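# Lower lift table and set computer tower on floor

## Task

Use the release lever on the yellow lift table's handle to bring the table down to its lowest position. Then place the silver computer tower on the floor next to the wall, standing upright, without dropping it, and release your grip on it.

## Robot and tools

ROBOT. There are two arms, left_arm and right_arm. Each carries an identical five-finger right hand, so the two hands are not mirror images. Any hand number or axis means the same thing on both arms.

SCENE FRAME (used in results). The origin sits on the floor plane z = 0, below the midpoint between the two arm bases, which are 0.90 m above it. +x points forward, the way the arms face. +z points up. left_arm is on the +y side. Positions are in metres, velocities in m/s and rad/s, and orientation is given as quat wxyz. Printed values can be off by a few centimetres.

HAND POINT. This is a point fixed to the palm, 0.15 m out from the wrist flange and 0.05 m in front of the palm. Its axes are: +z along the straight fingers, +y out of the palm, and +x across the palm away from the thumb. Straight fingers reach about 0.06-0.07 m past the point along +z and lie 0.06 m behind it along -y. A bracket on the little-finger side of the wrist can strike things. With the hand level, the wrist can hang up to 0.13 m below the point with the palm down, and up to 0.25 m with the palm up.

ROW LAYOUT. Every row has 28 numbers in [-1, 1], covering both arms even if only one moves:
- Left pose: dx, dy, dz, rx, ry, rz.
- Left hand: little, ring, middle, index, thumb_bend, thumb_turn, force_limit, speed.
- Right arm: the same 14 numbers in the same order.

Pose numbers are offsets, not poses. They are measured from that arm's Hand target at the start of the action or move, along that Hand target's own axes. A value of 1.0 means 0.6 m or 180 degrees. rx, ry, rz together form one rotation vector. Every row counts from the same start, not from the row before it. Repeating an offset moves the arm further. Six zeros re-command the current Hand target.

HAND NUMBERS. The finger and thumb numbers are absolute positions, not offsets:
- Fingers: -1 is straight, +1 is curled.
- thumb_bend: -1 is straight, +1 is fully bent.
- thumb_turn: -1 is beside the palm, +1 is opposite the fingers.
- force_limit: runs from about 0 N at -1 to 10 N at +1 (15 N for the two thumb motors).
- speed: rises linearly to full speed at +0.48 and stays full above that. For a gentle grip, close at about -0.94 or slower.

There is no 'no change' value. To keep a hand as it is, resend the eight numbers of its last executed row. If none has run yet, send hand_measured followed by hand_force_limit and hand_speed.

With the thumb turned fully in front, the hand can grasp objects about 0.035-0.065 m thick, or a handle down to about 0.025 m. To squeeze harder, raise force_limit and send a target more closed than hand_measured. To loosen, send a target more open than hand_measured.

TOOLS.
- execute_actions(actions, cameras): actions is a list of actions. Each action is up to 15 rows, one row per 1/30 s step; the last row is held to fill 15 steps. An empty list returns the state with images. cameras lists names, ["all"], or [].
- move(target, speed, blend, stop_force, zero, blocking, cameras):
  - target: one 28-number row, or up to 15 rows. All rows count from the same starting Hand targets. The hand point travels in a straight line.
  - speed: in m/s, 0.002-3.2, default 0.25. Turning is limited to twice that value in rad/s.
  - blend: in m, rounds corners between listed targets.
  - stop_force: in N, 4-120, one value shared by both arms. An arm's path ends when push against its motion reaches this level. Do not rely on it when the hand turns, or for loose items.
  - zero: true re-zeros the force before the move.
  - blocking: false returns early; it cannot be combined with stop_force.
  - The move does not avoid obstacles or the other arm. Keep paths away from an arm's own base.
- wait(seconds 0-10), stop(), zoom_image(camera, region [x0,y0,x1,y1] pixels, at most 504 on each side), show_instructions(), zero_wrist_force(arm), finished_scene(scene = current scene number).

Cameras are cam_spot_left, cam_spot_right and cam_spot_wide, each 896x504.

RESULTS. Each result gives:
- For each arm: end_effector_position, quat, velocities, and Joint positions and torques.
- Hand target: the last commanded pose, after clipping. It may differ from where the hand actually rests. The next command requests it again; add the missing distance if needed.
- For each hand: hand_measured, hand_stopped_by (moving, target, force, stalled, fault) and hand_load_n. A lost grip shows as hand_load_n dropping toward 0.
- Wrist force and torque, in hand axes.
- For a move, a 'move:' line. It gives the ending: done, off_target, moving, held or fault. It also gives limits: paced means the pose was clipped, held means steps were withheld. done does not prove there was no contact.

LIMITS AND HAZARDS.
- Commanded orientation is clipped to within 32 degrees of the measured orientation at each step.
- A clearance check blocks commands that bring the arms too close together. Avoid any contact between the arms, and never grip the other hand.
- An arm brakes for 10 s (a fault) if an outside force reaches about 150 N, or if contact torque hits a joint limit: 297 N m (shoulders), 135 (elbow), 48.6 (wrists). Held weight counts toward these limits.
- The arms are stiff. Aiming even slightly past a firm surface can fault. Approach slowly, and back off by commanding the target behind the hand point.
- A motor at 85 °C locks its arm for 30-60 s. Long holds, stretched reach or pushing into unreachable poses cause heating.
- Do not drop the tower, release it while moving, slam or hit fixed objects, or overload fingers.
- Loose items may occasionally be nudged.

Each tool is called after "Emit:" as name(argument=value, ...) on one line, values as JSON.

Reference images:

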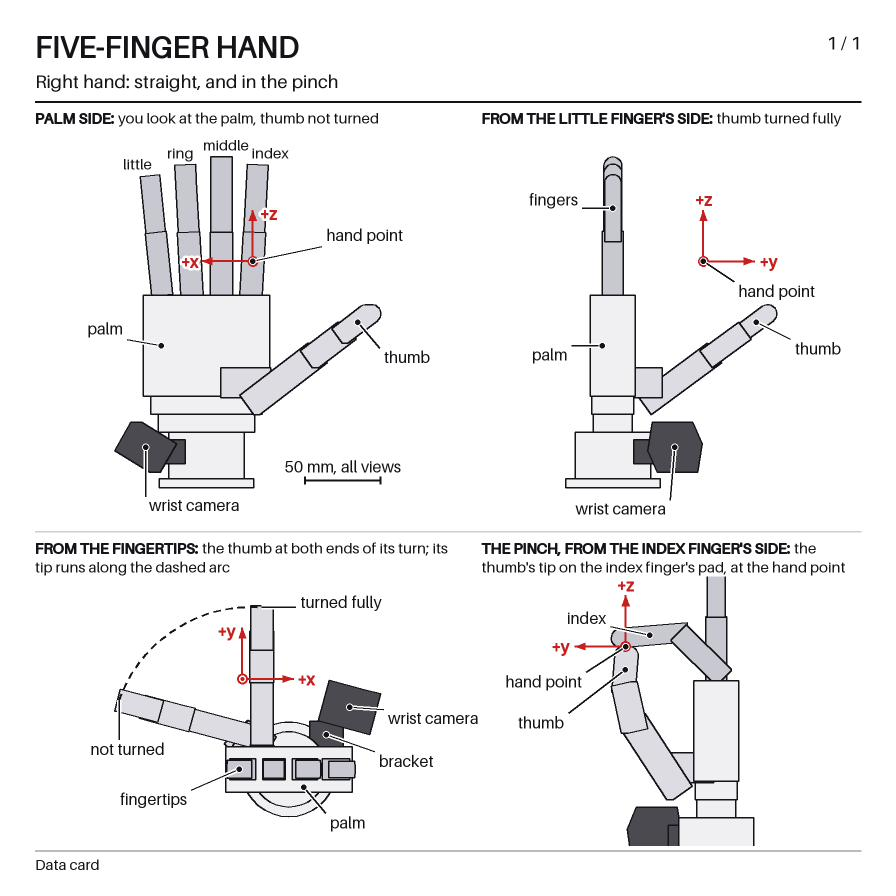

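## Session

Emit:
execute_actions(actions=[])

Scene clock: 0.00 s.
left_arm: end_effector_position=(+0.1978, +0.5625, +1.2805) hand_measured=(-1.000, -1.000, -1.000, -1.000, -1.000, -1.000) hand_load_n=(+0.0, +0.0, +0.0, +0.0, +0.0, +0.0) hand_stopped_by=(target, target, target, target, target, target) hand_force_limit=0.00 hand_speed=-0.80 end_effector_quat_wxyz=(-0.037, -0.035, +0.933, -0.357) | right_arm: end_effector_position=(+0.1776, -0.5328, +1.2498) hand_measured=(-1.000, -1.000, -1.000, -1.000, -1.000, -1.000) hand_load_n=(+0.0, +0.0, +0.0, +0.0, -0.5, +0.0) hand_stopped_by=(target, target, target, target, target, target) hand_force_limit=0.00 hand_speed=-0.80 end_effector_quat_wxyz=(-0.061, -0.048, +0.933, -0.352)
Joint positions: left_arm=[-0.169 -2.06 2.216 1.322 2.3 -1.851] | right_arm=[-0.162 -2.06 2.279 1.313 2.3 -1.851]
Joint velocities: within noise
Joint torques (N m): no reading
Motor temperatures (°C): left_arm=[29 25 29 38 34 34] | right_arm=[32 36 27 37 38 32]
Wrist force (N): no reading
Wrist torque (N m): no reading
Wrist force, peak (N): no reading
Hand target: left_arm +0.1978, +0.5625, +1.2805; -0.037, -0.035, +0.933, -0.357 | right_arm +0.1776, -0.5328, +1.2498; -0.061, -0.048, +0.933, -0.352

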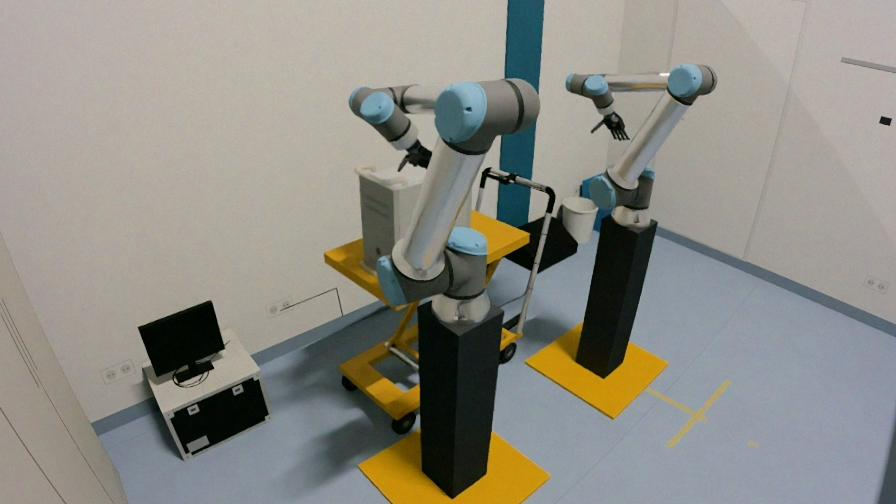

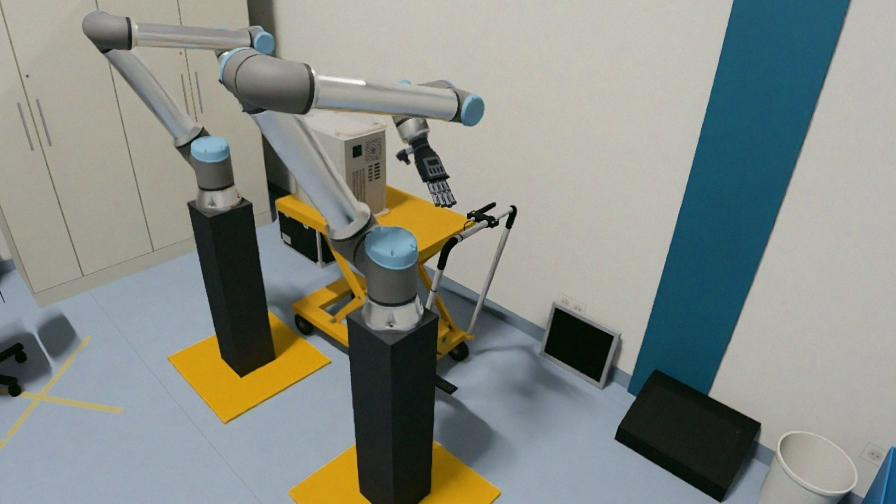

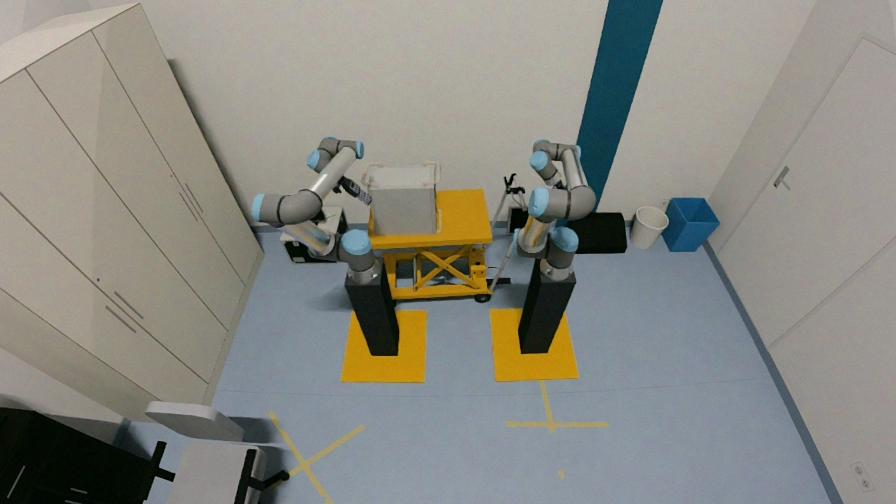

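Emit:
zoom_image(camera="cam_spot_wide", region=[340, 140, 560, 310])

Emit:
zoom_image(camera="cam_spot_right", region=[270, 90, 540, 290])

Emit:
zoom_image(camera="cam_spot_left", region=[310, 140, 570, 300])

Scaled by 2.291 from the camera's 896x504 image, which has a finer 1280x720 frame.

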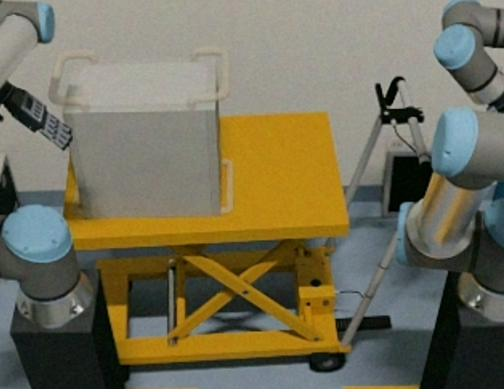

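Scaled by 1.867 from the camera's 896x504 image, which has a finer 1280x720 frame.

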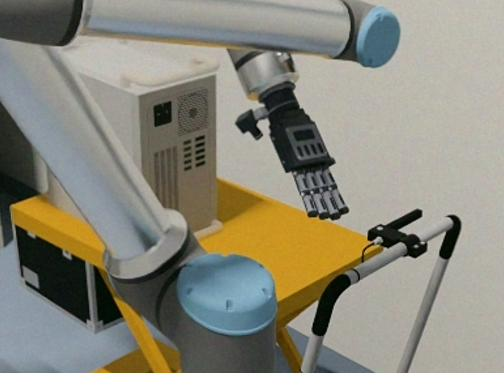

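Scaled by 1.938 from the camera's 896x504 image, which has a finer 1280x720 frame.

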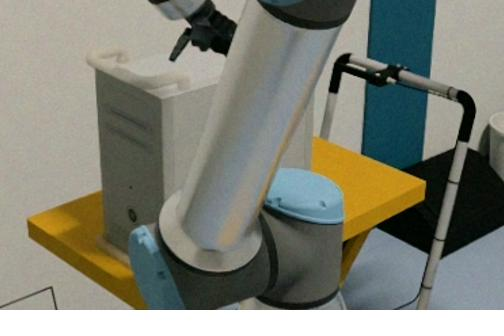

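Emit:
zoom_image(camera="cam_spot_wide", region=[350, 150, 450, 250])

Emit:
zoom_image(camera="cam_spot_wide", region=[460, 160, 550, 250])

Emit:
zoom_image(camera="cam_spot_right", region=[430, 180, 530, 280])

Scaled by 5.040 from the camera's 896x504 image, which has a finer 1280x720 frame.

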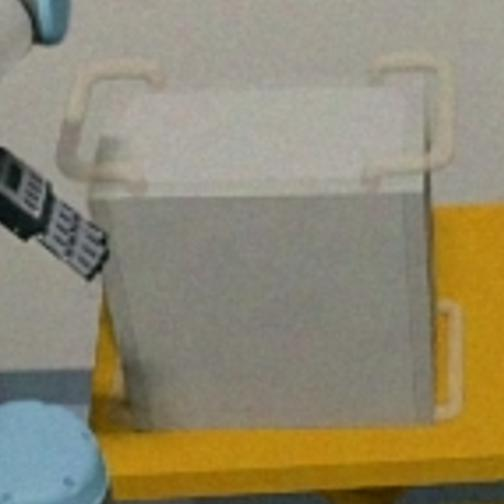

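Scaled by 5.600 from the camera's 896x504 image, which has a finer 1280x720 frame.

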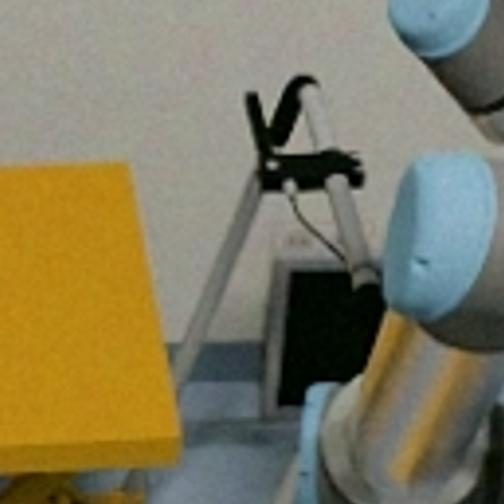

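Scaled by 5.040 from the camera's 896x504 image, which has a finer 1280x720 frame.

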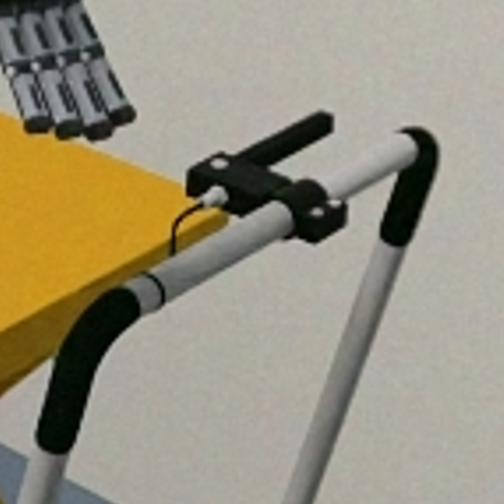

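Emit:
zoom_image(camera="cam_spot_wide", region=[250, 170, 390, 270])

Emit:
move(target=[[-0.1,0.052,-0.063,0.0181,-0.1745,-0.4565,-1,-1,-1,-1,-1,-1,0,-0.8,-0.3717,0.19,-0.128,-0.1138,-0.024,0.005,-1,-1,-1,-1,-1,-1,0,-0.8],[-0.2003,0.1045,-0.1255,0.0362,-0.349,-0.913,-1,-1,-1,-1,-1,-1,0,-0.8,-0.7433,0.3798,-0.2557,-0.2276,-0.0479,0.0095,-1,-1,-1,-1,-1,-1,0,-0.8]], speed=0.7, blend=[0.04,0], cameras=["cam_spot_wide","cam_spot_right"])

Scaled by 3.600 from the camera's 896x504 image, which has a finer 1280x720 frame.

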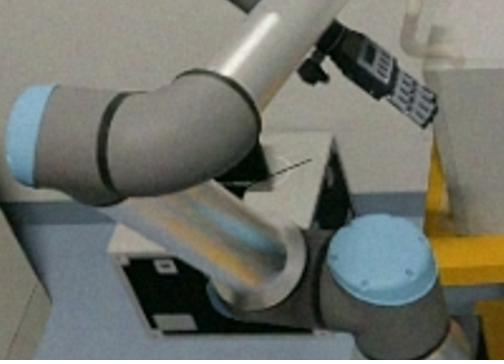

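Scene clock: 17.27 s.
left_arm: end_effector_position=(+0.3148, +0.6642, +1.2835) hand_measured=(-1.000, -1.000, -1.000, -1.000, -1.000, -1.000) hand_load_n=(+0.0, +0.0, +0.0, +0.0, +0.0, +0.0) hand_stopped_by=(target, target, target, target, target, target) hand_force_limit=0.00 hand_speed=-0.80 end_effector_quat_wxyz=(+0.000, +1.000, +0.001, +0.000) | right_arm: end_effector_position=(+0.6000, -0.2396, +1.1503) hand_measured=(-1.000, -1.000, -1.000, -1.000, -1.000, -1.000) hand_load_n=(+0.0, +0.0, +0.0, +0.0, +0.0, +0.0) hand_stopped_by=(target, target, target, target, target, target) hand_force_limit=0.00 hand_speed=-0.80 end_effector_quat_wxyz=(+0.000, -0.036, +0.999, +0.000)
Joint positions: left_arm=[0.001 -1.717 1.958 1.331 1.571 -4.713] | right_arm=[0.126 -1.235 1.671 1.134 1.57 -1.518]
Joint torques (N m): left_arm=[10.47 -3.63 -51.89 6.57 -3.81 -2.72] | right_arm=[17.73 -47.41 -38.84 1.19 -2.97 4.11]
Wrist force (N): left_arm=[-0.2 -0.5 0.7] | right_arm=[-0.4 0.8 -0.1]
Wrist torque (N m): left_arm=[0.06 -0.06 -0.05] | right_arm=[-0.04 0.16 -0.07]
Wrist force, peak (N): left_arm=[-0.2 -1.4 0.8] | right_arm=[-1.1 1.4 0.2]
Hand target: left_arm +0.3149, +0.6642, +1.2835; +0.000, +1.000, +0.001, +0.000 | right_arm +0.6001, -0.2396, +1.1503; +0.000, -0.036, +0.999, +0.000
Off the commanded pose: left_arm 0.000 m, 0 deg | right_arm 0.000 m, 0 deg.
move: done
Images, in order (width x height): cam_spot_right 896x504, cam_spot_wide 896x504.

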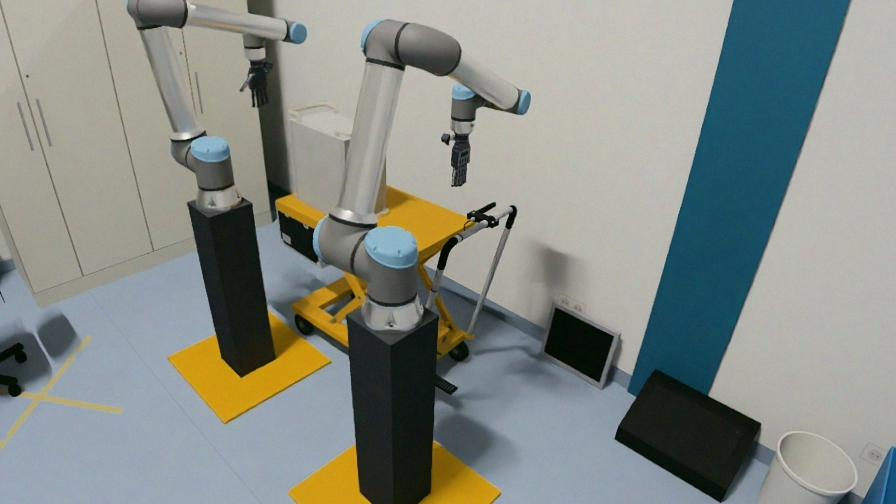

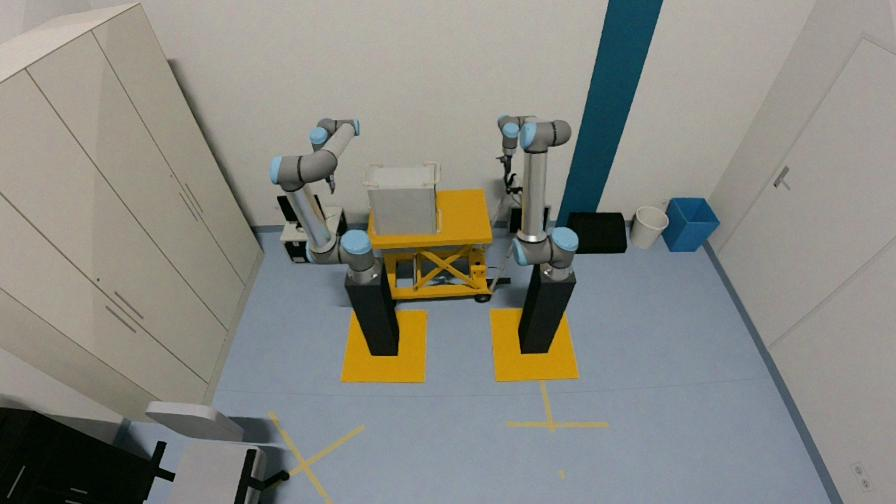

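Emit:
move(target=[[0.1668,-0.4345,-0.052,0.3333,0,0,-1,-1,-1,-1,-1,-1,0,-0.8,-0.2797,0.0545,0.2,0,0,0,-1,-1,-1,-1,-1,-1,0,-0.8],[0.3335,-0.5447,-0.3747,0.6389,0,0,-1,-1,-1,-1,-1,-1,0,-0.8,-0.276,0.0047,0.4083,0,0,0,-1,-1,-1,-1,-1,-1,0,-0.8]], speed=0.6, blend=[0.03,0], cameras=["cam_spot_left","cam_spot_right","cam_spot_wide"])

Emit:
zoom_image(camera="cam_spot_right", region=[430, 150, 530, 250])

Emit:
zoom_image(camera="cam_spot_wide", region=[470, 130, 550, 210])

Scene clock: 20.43 s.
left_arm: end_effector_position=(+0.5145, +0.9915, +1.5079) hand_measured=(-1.000, -1.000, -1.000, -1.000, -1.000, -1.000) hand_load_n=(+0.0, +0.0, +0.0, +0.0, +0.0, -0.5) hand_stopped_by=(target, target, target, target, target, target) hand_force_limit=0.00 hand_speed=-0.80 end_effector_quat_wxyz=(+0.843, -0.538, +0.000, +0.001) | right_arm: end_effector_position=(+0.7652, -0.2246, +0.9054) hand_measured=(-1.000, -1.000, -1.000, -1.000, -1.000, -1.000) hand_load_n=(+0.0, +0.0, +0.0, +0.0, +0.0, +0.0) hand_stopped_by=(target, target, target, target, target, target) hand_force_limit=0.00 hand_speed=-0.80 end_effector_quat_wxyz=(+0.000, -0.036, +0.999, +0.000)
Joint positions: left_arm=[0 -1.339 1.747 1.159 -0.436 -4.708] | right_arm=[0.118 -0.795 1.444 0.921 1.57 -1.525]
Joint torques (N m): left_arm=[9.54 -33.21 -48.58 2.07 -5.82 2.01] | right_arm=[-12.26 -75.44 -20.58 0.72 -2.6 -4.11]
Wrist force (N): left_arm=[0.4 0.0 -0.9] | right_arm=[-0.2 0.8 0.0]
Wrist torque (N m): left_arm=[0.06 0.25 0.04] | right_arm=[-0.04 0.11 0.17]
Wrist force, peak (N): left_arm=[-0.1 0.3 1.6] | right_arm=[-1.3 1.4 -0.3]
Hand target: left_arm +0.5145, +0.9915, +1.5079; +0.843, -0.538, +0.000, +0.001 | right_arm +0.7652, -0.2246, +0.9054; +0.000, -0.036, +0.999, +0.000
Off the commanded pose: left_arm 0.000 m, 0 deg | right_arm 0.000 m, 0 deg.
move: done

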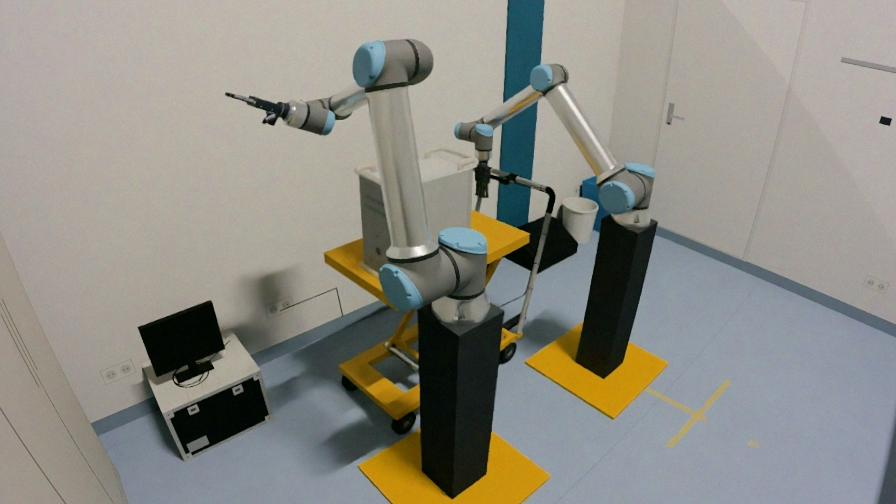

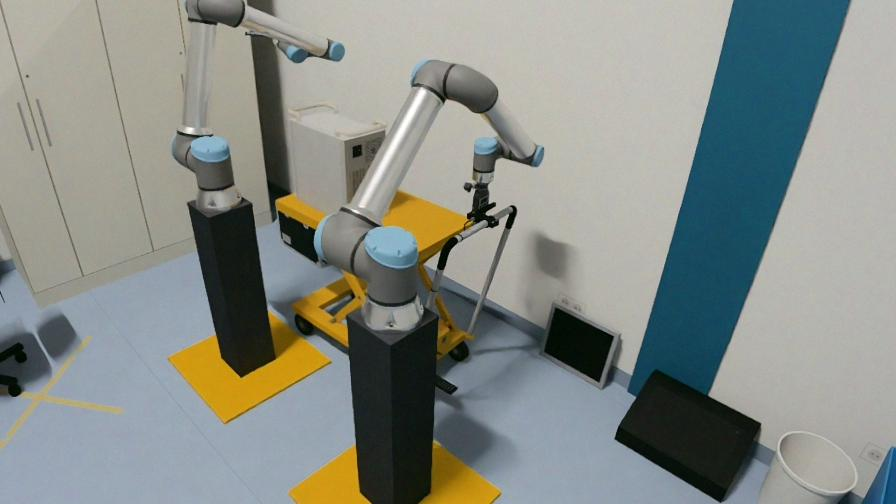

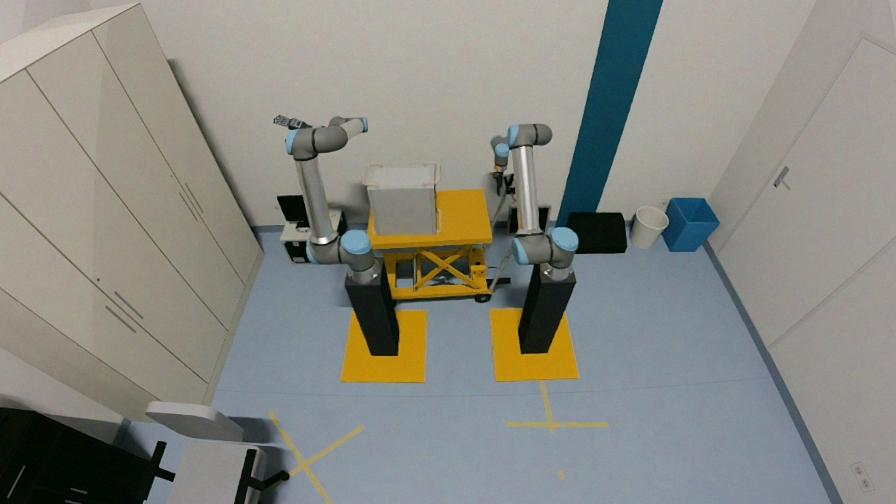

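Scaled by 5.040 from the camera's 896x504 image, which has a finer 1280x720 frame.

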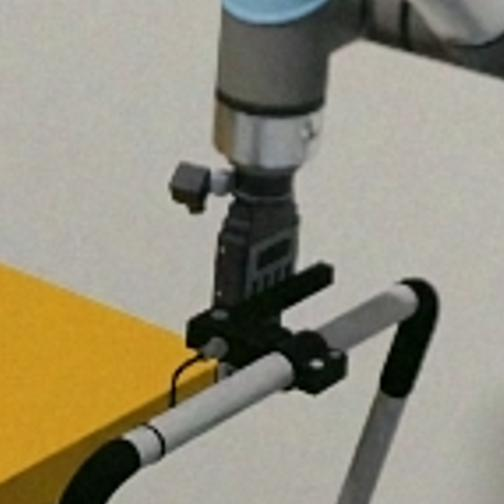

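Scaled by 6.300 from the camera's 896x504 image, which has a finer 1280x720 frame.

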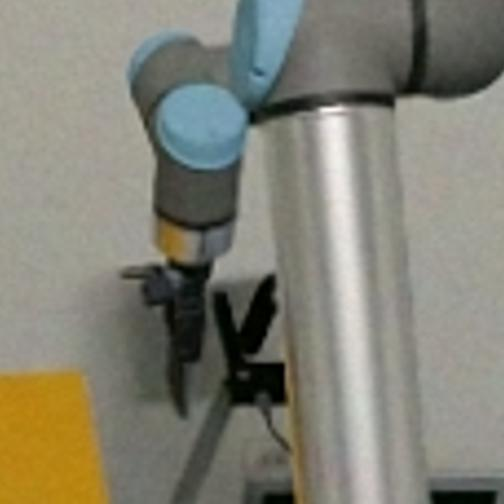

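Emit:
move(target=[0,0,0,0,0,0,-1,-1,-1,-1,-1,-1,0,-0.8,0,-0.1167,0,0,0,0,-1,-1,-1,-1,-1,-1,0,-0.8], speed=0.025, stop_force=35)

Emit:
wait(seconds=0.5, cameras=["cam_spot_right","cam_spot_wide"])

Scene clock: 23.20 s.
left_arm: end_effector_position=(+0.5145, +0.9915, +1.5079) hand_measured=(-1.000, -1.000, -1.000, -1.000, -1.000, -1.000) hand_load_n=(+0.0, +0.0, +0.0, +0.0, +0.0, +0.0) hand_stopped_by=(target, target, target, target, target, target) hand_force_limit=0.00 hand_speed=-0.80 end_effector_quat_wxyz=(+0.843, -0.538, +0.000, +0.001) | right_arm: end_effector_position=(+0.7675, -0.2574, +0.9054) hand_measured=(-1.000, -1.000, -1.000, -1.000, -1.000, -1.000) hand_load_n=(+0.0, +0.0, +0.0, +0.0, +0.0, +0.0) hand_stopped_by=(target, target, target, target, target, target) hand_force_limit=0.00 hand_speed=-0.80 end_effector_quat_wxyz=(+0.000, -0.036, +0.999, +0.000)
Joint positions: left_arm=[0 -1.339 1.747 1.159 -0.436 -4.707] | right_arm=[0.075 -0.806 1.465 0.911 1.57 -1.569]
Joint torques (N m): left_arm=[6.11 -34.13 -49.23 1.91 -5.63 1.71] | right_arm=[-8.58 -79.5 -31.69 7.28 9.7 2.57]
Wrist force (N): left_arm=[0.4 0.0 -0.8] | right_arm=[-7.3 35.4 6.8]
Wrist torque (N m): left_arm=[0.05 0.26 0.03] | right_arm=[1.03 0.03 1.92]
Wrist force, peak (N): left_arm=[0.9 -0.2 -0.9] | right_arm=[-7.6 37.0 5.7]
Hand target: left_arm +0.5145, +0.9915, +1.5079; +0.843, -0.538, +0.000, +0.001 | right_arm +0.7675, -0.2574, +0.9054; +0.000, -0.036, +0.999, +0.000 (not the last commanded pose)
Off the commanded pose: left_arm 0.000 m, 0 deg | right_arm 0.037 m, 0 deg.
move: contact (right_arm)

Scene clock: 23.70 s.
left_arm: end_effector_position=(+0.5145, +0.9915, +1.5079) hand_measured=(-1.000, -1.000, -1.000, -1.000, -1.000, -1.000) hand_load_n=(+0.0, +0.0, +0.0, +0.0, +0.0, -0.5) hand_stopped_by=(target, target, target, target, target, target) hand_force_limit=0.00 hand_speed=-0.80 end_effector_quat_wxyz=(+0.843, -0.538, +0.000, +0.001) | right_arm: end_effector_position=(+0.7675, -0.2574, +0.9054) hand_measured=(-1.000, -1.000, -1.000, -1.000, -1.000, -1.000) hand_load_n=(+0.0, +0.0, +0.0, +0.0, +0.0, +0.0) hand_stopped_by=(target, target, target, target, target, target) hand_force_limit=0.00 hand_speed=-0.80 end_effector_quat_wxyz=(+0.000, -0.036, +0.999, +0.000)
Joint positions: left_arm=[0 -1.339 1.747 1.159 -0.436 -4.707] | right_arm=[0.075 -0.806 1.465 0.911 1.57 -1.569]
Joint torques (N m): left_arm=[5.5 -33.53 -49.36 1.95 -5.38 1.59] | right_arm=[-9.5 -82.32 -29.92 7.27 9.21 2.84]
Wrist force (N): left_arm=[0.3 -0.2 -0.9] | right_arm=[-7.2 35.0 6.6]
Wrist torque (N m): left_arm=[0.03 0.27 0.02] | right_arm=[0.96 0.00 1.91]
Wrist force, peak (N): left_arm=[0.5 -0.1 -1.0] | right_arm=[-6.9 35.4 6.8]
Hand target: left_arm +0.5145, +0.9915, +1.5079; +0.843, -0.538, +0.000, +0.001 | right_arm +0.7675, -0.2574, +0.9054; +0.000, -0.036, +0.999, +0.000 (not the last commanded pose)
Off the commanded pose: left_arm 0.000 m, 0 deg | right_arm 0.037 m, 0 deg.
wait: 0.50 s; at rest by 0.17 s
Images, in order (width x height): cam_spot_right 896x504, cam_spot_wide 896x504.

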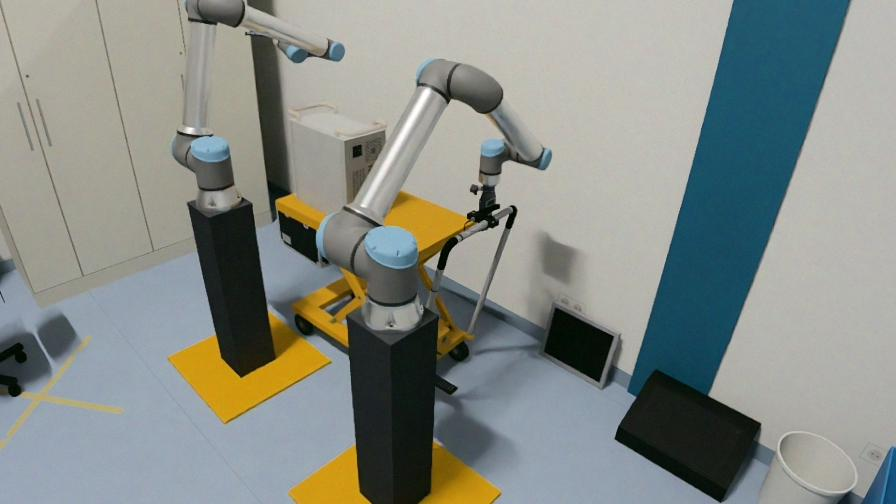

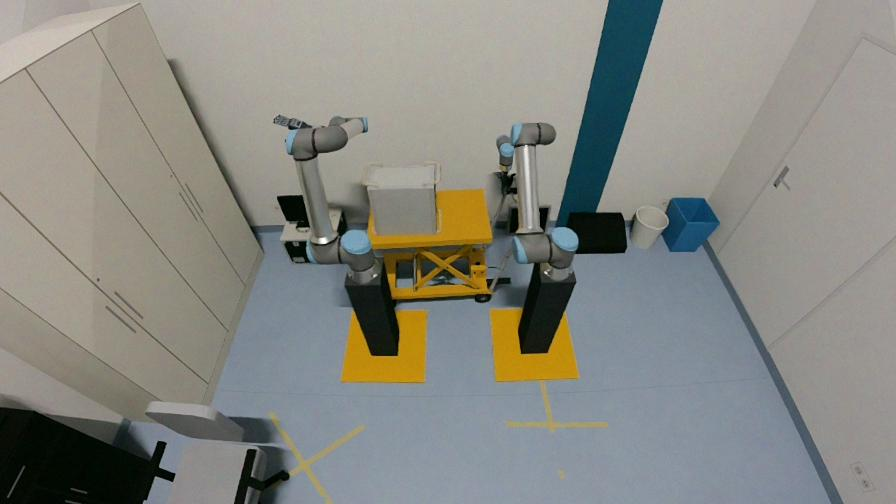

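Emit:
move(target=[0,0,0,0,0,0,-1,-1,-1,-1,-1,-1,0,-0.8,0,-0.05,0,0,0,0,-1,-1,-1,-1,-1,-1,0,-0.8], speed=0.02, stop_force=15, cameras=["cam_spot_wide","cam_spot_right"])

Emit:
zoom_image(camera="cam_spot_right", region=[430, 150, 530, 250])

Scene clock: 26.30 s.
left_arm: end_effector_position=(+0.5145, +0.9915, +1.5079) hand_measured=(-1.000, -1.000, -1.000, -1.000, -1.000, -1.000) hand_load_n=(+0.0, +0.0, +0.0, -0.5, +0.0, +0.0) hand_stopped_by=(target, target, target, target, target, target) hand_force_limit=0.00 hand_speed=-0.80 end_effector_quat_wxyz=(+0.843, -0.538, +0.000, +0.001) | right_arm: end_effector_position=(+0.7697, -0.2873, +0.9053) hand_measured=(-1.000, -1.000, -1.000, -1.000, -1.000, -1.000) hand_load_n=(+0.0, +0.0, +0.0, +0.0, +0.0, +0.0) hand_stopped_by=(target, target, target, target, target, target) hand_force_limit=0.00 hand_speed=-0.80 end_effector_quat_wxyz=(+0.000, -0.036, +0.999, +0.000)
Joint positions: left_arm=[0 -1.339 1.747 1.159 -0.436 -4.707] | right_arm=[0.035 -0.814 1.481 0.903 1.57 -1.608]
Joint torques (N m): left_arm=[4.87 -34.73 -49.34 1.85 -5.69 1.93] | right_arm=[-43.13 -95.69 -24.4 1.44 8.34 -5.62]
Wrist force (N): left_arm=[0.8 0.0 -0.7] | right_arm=[2.9 31.1 4.5]
Wrist torque (N m): left_arm=[0.03 0.18 0.06] | right_arm=[0.98 -0.36 2.61]
Wrist force, peak (N): left_arm=[0.6 -0.1 -1.2] | right_arm=[1.2 45.9 5.0]
Hand target: left_arm +0.5145, +0.9915, +1.5079; +0.843, -0.538, +0.000, +0.001 | right_arm +0.7697, -0.2873, +0.9053; +0.000, -0.036, +0.999, +0.000
Off the commanded pose: left_arm 0.000 m, 0 deg | right_arm 0.000 m, 0 deg.
move: done
Images, in order (width x height): cam_spot_right 896x504, cam_spot_wide 896x504.

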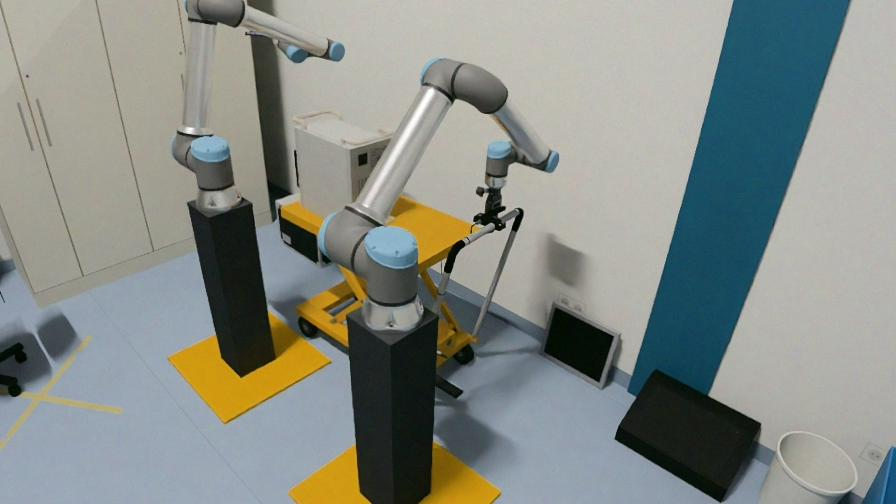

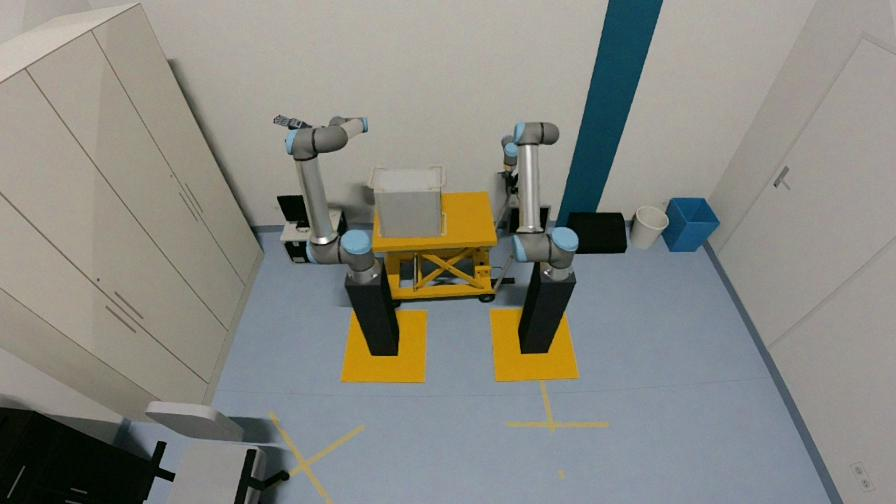

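Scaled by 5.040 from the camera's 896x504 image, which has a finer 1280x720 frame.

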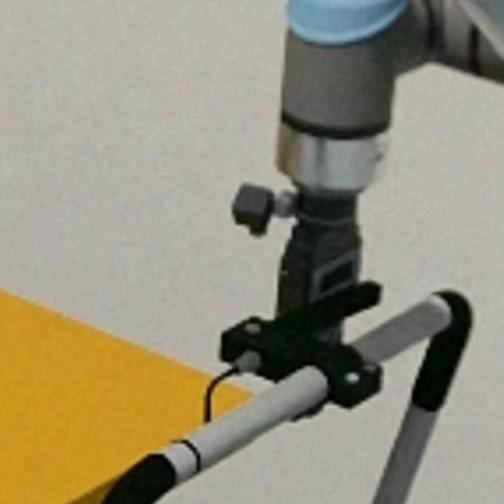

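Emit:
wait(seconds=0.7, cameras=["cam_spot_wide","cam_spot_left"])

Scene clock: 27.30 s.
left_arm: end_effector_position=(+0.5145, +0.9915, +1.5079) hand_measured=(-1.000, -1.000, -1.000, -1.000, -1.000, -1.000) hand_load_n=(+0.0, +0.0, +0.0, -0.5, +0.0, +0.0) hand_stopped_by=(target, target, target, target, target, target) hand_force_limit=0.00 hand_speed=-0.80 end_effector_quat_wxyz=(+0.843, -0.538, +0.000, +0.001) | right_arm: end_effector_position=(+0.7697, -0.2873, +0.9053) hand_measured=(-1.000, -1.000, -1.000, -1.000, -1.000, -1.000) hand_load_n=(+0.0, +0.0, +0.0, +0.0, +0.0, +0.0) hand_stopped_by=(target, target, target, target, target, target) hand_force_limit=0.00 hand_speed=-0.80 end_effector_quat_wxyz=(+0.000, -0.036, +0.999, +0.000)
Joint positions: left_arm=[0 -1.339 1.747 1.159 -0.436 -4.707] | right_arm=[0.035 -0.814 1.481 0.903 1.57 -1.608]
Joint torques (N m): left_arm=[4.72 -33.48 -49.68 1.83 -5.52 1.53] | right_arm=[-39.33 -91.84 -24.24 1.19 6.16 -5.42]
Wrist force (N): left_arm=[0.5 0.0 -1.0] | right_arm=[2.6 31.1 3.5]
Wrist torque (N m): left_arm=[0.06 0.24 0.05] | right_arm=[1.01 -0.31 2.58]
Wrist force, peak (N): left_arm=[0.9 -0.2 -0.9] | right_arm=[2.6 31.5 4.4]
Hand target: left_arm +0.5145, +0.9915, +1.5079; +0.843, -0.538, +0.000, +0.001 | right_arm +0.7697, -0.2873, +0.9053; +0.000, -0.036, +0.999, +0.000
Off the commanded pose: left_arm 0.000 m, 0 deg | right_arm 0.000 m, 0 deg.
wait: 0.70 s; at rest from the start
Images, in order (width x height): cam_spot_left 896x504, cam_spot_wide 896x504.

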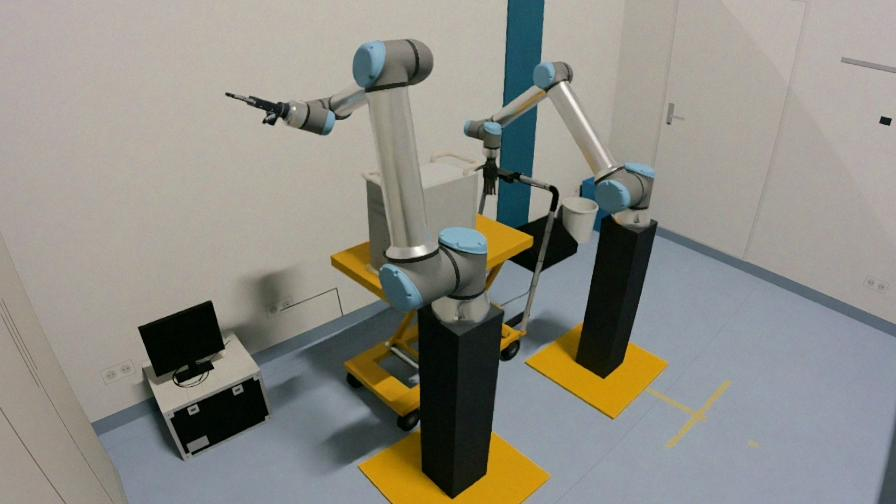

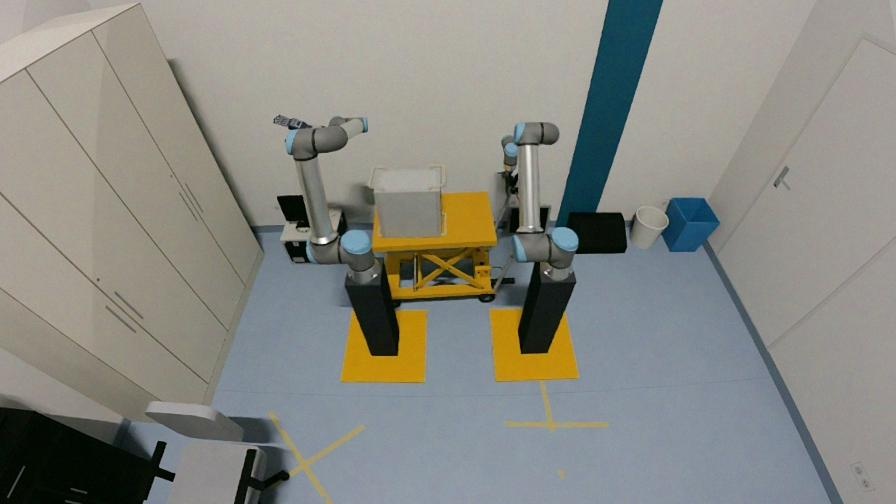

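Emit:
move(target=[[-0.1823,0.1503,-0.144,-0.1367,-0.1367,0.0303,-1,-1,-1,-1,-1,-1,0,-0.8,0,0.05,0,0,0,0,-1,-1,-1,-1,-1,-1,0,-0.8],[0,0.3045,-0.2357,-0.2778,0,0,-1,-1,-1,-1,-1,-1,0,-0.8,-0.0917,0.05,0,0,0,0,-1,-1,-1,-1,-1,-1,0,-0.8]], speed=0.2, blend=[0.01,0], cameras=["cam_spot_right","cam_spot_wide"])

Emit:
zoom_image(camera="cam_spot_right", region=[430, 150, 560, 250])

Scene clock: 31.77 s.
left_arm: end_effector_position=(+0.5145, +0.9404, +1.2826) hand_measured=(-1.000, -1.000, -1.000, -1.000, -1.000, -1.000) hand_load_n=(+0.0, -0.5, +0.0, +0.0, +0.0, -0.5) hand_stopped_by=(target, target, target, target, target, target) hand_force_limit=0.00 hand_speed=-0.80 end_effector_quat_wxyz=(-0.537, +0.844, +0.001, -0.001) | right_arm: end_effector_position=(+0.8224, -0.2534, +0.9054) hand_measured=(-1.000, -1.000, -1.000, -1.000, -1.000, -1.000) hand_load_n=(+0.0, +0.0, +0.0, +0.0, +0.0, +0.0) hand_stopped_by=(target, target, target, target, target, target) hand_force_limit=0.00 hand_speed=-0.80 end_effector_quat_wxyz=(+0.000, -0.036, +0.999, +0.000)
Joint positions: left_arm=[-0.001 -1.727 2.15 -1.989 -0.437 -1.577] | right_arm=[0.075 -0.732 1.321 0.981 1.57 -1.569]
Joint torques (N m): left_arm=[8.95 -49.06 -32.36 -5.87 -1.9 1.39] | right_arm=[-16.2 -81.02 -34.93 5.53 -0.04 -3.42]
Wrist force (N): left_arm=[0.6 -0.1 0.1] | right_arm=[0.6 1.5 -0.4]
Wrist torque (N m): left_arm=[-0.04 0.01 0.00] | right_arm=[0.08 0.00 0.02]
Wrist force, peak (N): left_arm=[0.8 -0.3 -0.7] | right_arm=[2.7 31.6 4.0]
Hand target: left_arm +0.5145, +0.9404, +1.2826; -0.537, +0.844, +0.001, -0.001 | right_arm +0.8224, -0.2534, +0.9054; +0.000, -0.036, +0.999, +0.000
Off the commanded pose: left_arm 0.000 m, 0 deg | right_arm 0.000 m, 0 deg.
move: done
Images, in order (width x height): cam_spot_right 896x504, cam_spot_wide 896x504.

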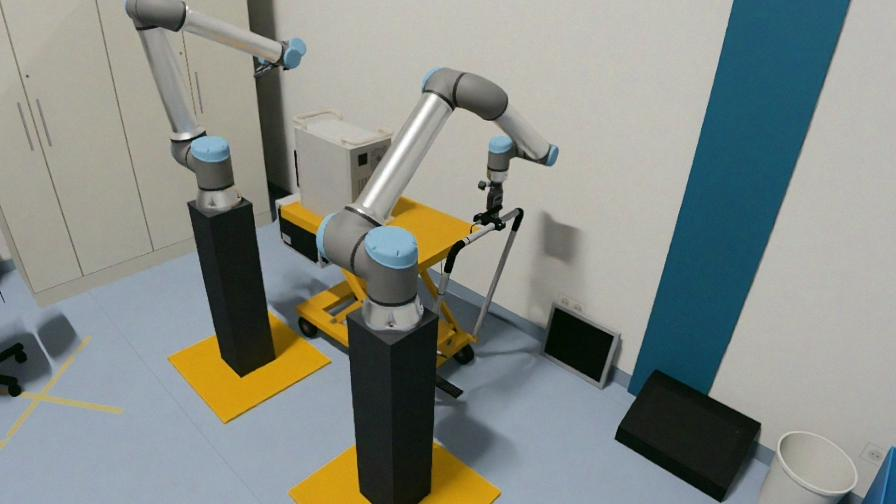

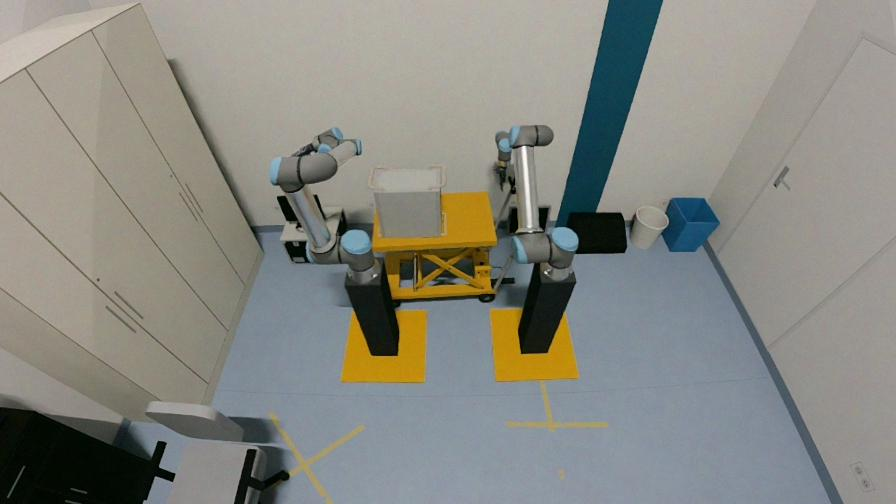

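Scaled by 3.877 from the camera's 896x504 image, which has a finer 1280x720 frame.

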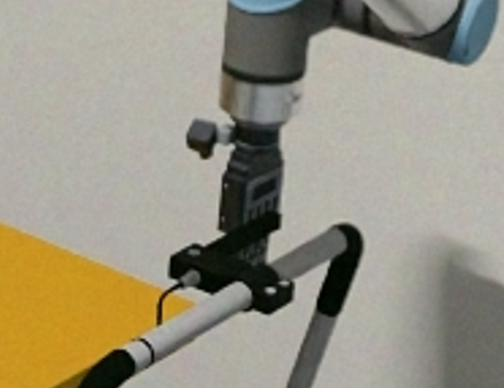

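Emit:
move(target=[0,0,0,0,0,0,-1,-1,-1,-1,-1,-1,0,-0.8,0,-0.1167,0,0,0,0,-1,-1,-1,-1,-1,-1,0,-0.8], speed=0.025, stop_force=32)

Emit:
wait(seconds=0.6, cameras=["cam_spot_right","cam_spot_wide"])

Emit:
zoom_image(camera="cam_spot_right", region=[430, 150, 560, 250])

Scene clock: 35.70 s.
left_arm: end_effector_position=(+0.5145, +0.9404, +1.2826) hand_measured=(-1.000, -1.000, -1.000, -1.000, -1.000, -1.000) hand_load_n=(+0.0, +0.0, +0.0, +0.0, +0.0, +0.0) hand_stopped_by=(target, target, target, target, target, target) hand_force_limit=0.00 hand_speed=-0.80 end_effector_quat_wxyz=(-0.537, +0.844, +0.001, -0.001) | right_arm: end_effector_position=(+0.8269, -0.3154, +0.9054) hand_measured=(-1.000, -1.000, -1.000, -1.000, -1.000, -1.000) hand_load_n=(+0.0, +0.0, +0.0, +0.0, +0.0, +0.0) hand_stopped_by=(target, target, target, target, target, target) hand_force_limit=0.00 hand_speed=-0.80 end_effector_quat_wxyz=(+0.000, -0.036, +0.999, +0.000)
Joint positions: left_arm=[-0.001 -1.727 2.151 -1.989 -0.437 -1.576] | right_arm=[-0.002 -0.747 1.351 0.966 1.57 -1.646]
Joint torques (N m): left_arm=[7.92 -49.18 -33.08 -5.79 -2.02 1.72] | right_arm=[-8.87 -80.4 -32.68 5.81 9.31 3.22]
Wrist force (N): left_arm=[0.3 0.1 0.0] | right_arm=[-4.4 31.0 -0.2]
Wrist torque (N m): left_arm=[-0.01 0.05 -0.02] | right_arm=[1.43 0.26 1.76]
Wrist force, peak (N): left_arm=[0.9 0.0 -0.2] | right_arm=[4.3 59.6 2.4]
Hand target: left_arm +0.5145, +0.9404, +1.2826; -0.537, +0.844, +0.001, -0.001 | right_arm +0.8269, -0.3154, +0.9053; +0.000, -0.036, +0.999, +0.000 (not the last commanded pose)
Off the commanded pose: left_arm 0.000 m, 0 deg | right_arm 0.008 m, 0 deg.
move: contact (right_arm)

Scene clock: 36.30 s.
left_arm: end_effector_position=(+0.5145, +0.9404, +1.2826) hand_measured=(-1.000, -1.000, -1.000, -1.000, -1.000, -1.000) hand_load_n=(+0.0, +0.0, +0.0, -0.5, +0.0, +0.0) hand_stopped_by=(target, target, target, target, target, target) hand_force_limit=0.00 hand_speed=-0.80 end_effector_quat_wxyz=(-0.537, +0.844, +0.001, -0.001) | right_arm: end_effector_position=(+0.8269, -0.3154, +0.9054) hand_measured=(-1.000, -1.000, -1.000, -1.000, -1.000, -1.000) hand_load_n=(+0.0, +0.0, +0.0, +0.0, +0.0, +0.0) hand_stopped_by=(target, target, target, target, target, target) hand_force_limit=0.00 hand_speed=-0.80 end_effector_quat_wxyz=(+0.000, -0.036, +0.999, +0.000)
Joint positions: left_arm=[-0.001 -1.727 2.151 -1.989 -0.437 -1.576] | right_arm=[-0.002 -0.747 1.351 0.966 1.57 -1.646]
Joint torques (N m): left_arm=[9.02 -48.72 -32.87 -5.78 -2.16 1.77] | right_arm=[-6.03 -78.96 -32.58 5.77 9.35 1.96]
Wrist force (N): left_arm=[0.6 0.0 -0.2] | right_arm=[-4.4 31.0 -0.4]
Wrist torque (N m): left_arm=[-0.02 0.02 0.00] | right_arm=[1.45 0.28 1.77]
Wrist force, peak (N): left_arm=[0.7 0.3 0.0] | right_arm=[-4.1 31.4 -0.3]
Hand target: left_arm +0.5145, +0.9404, +1.2826; -0.537, +0.844, +0.001, -0.001 | right_arm +0.8269, -0.3154, +0.9053; +0.000, -0.036, +0.999, +0.000 (not the last commanded pose)
Off the commanded pose: left_arm 0.000 m, 0 deg | right_arm 0.008 m, 0 deg.
wait: 0.60 s; at rest by 0.17 s
Images, in order (width x height): cam_spot_right 896x504, cam_spot_wide 896x504.

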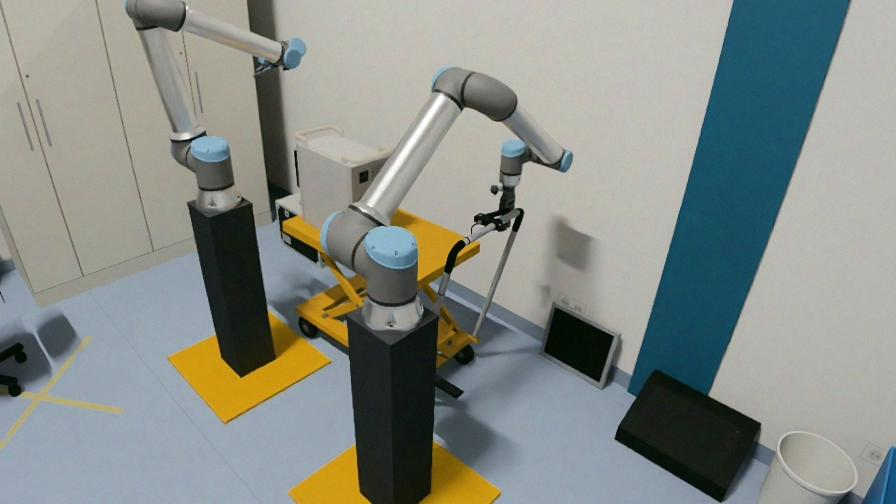

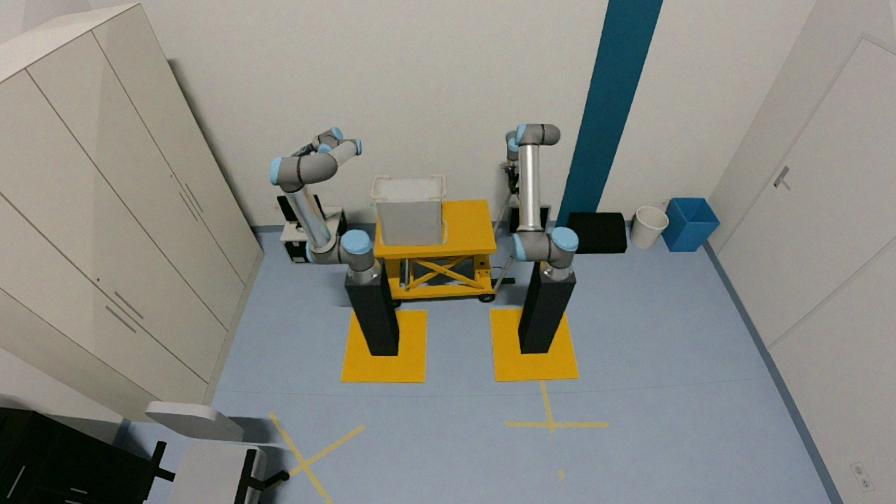

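Scaled by 3.877 from the camera's 896x504 image, which has a finer 1280x720 frame.

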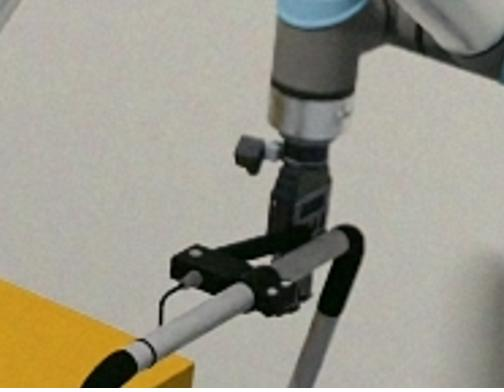

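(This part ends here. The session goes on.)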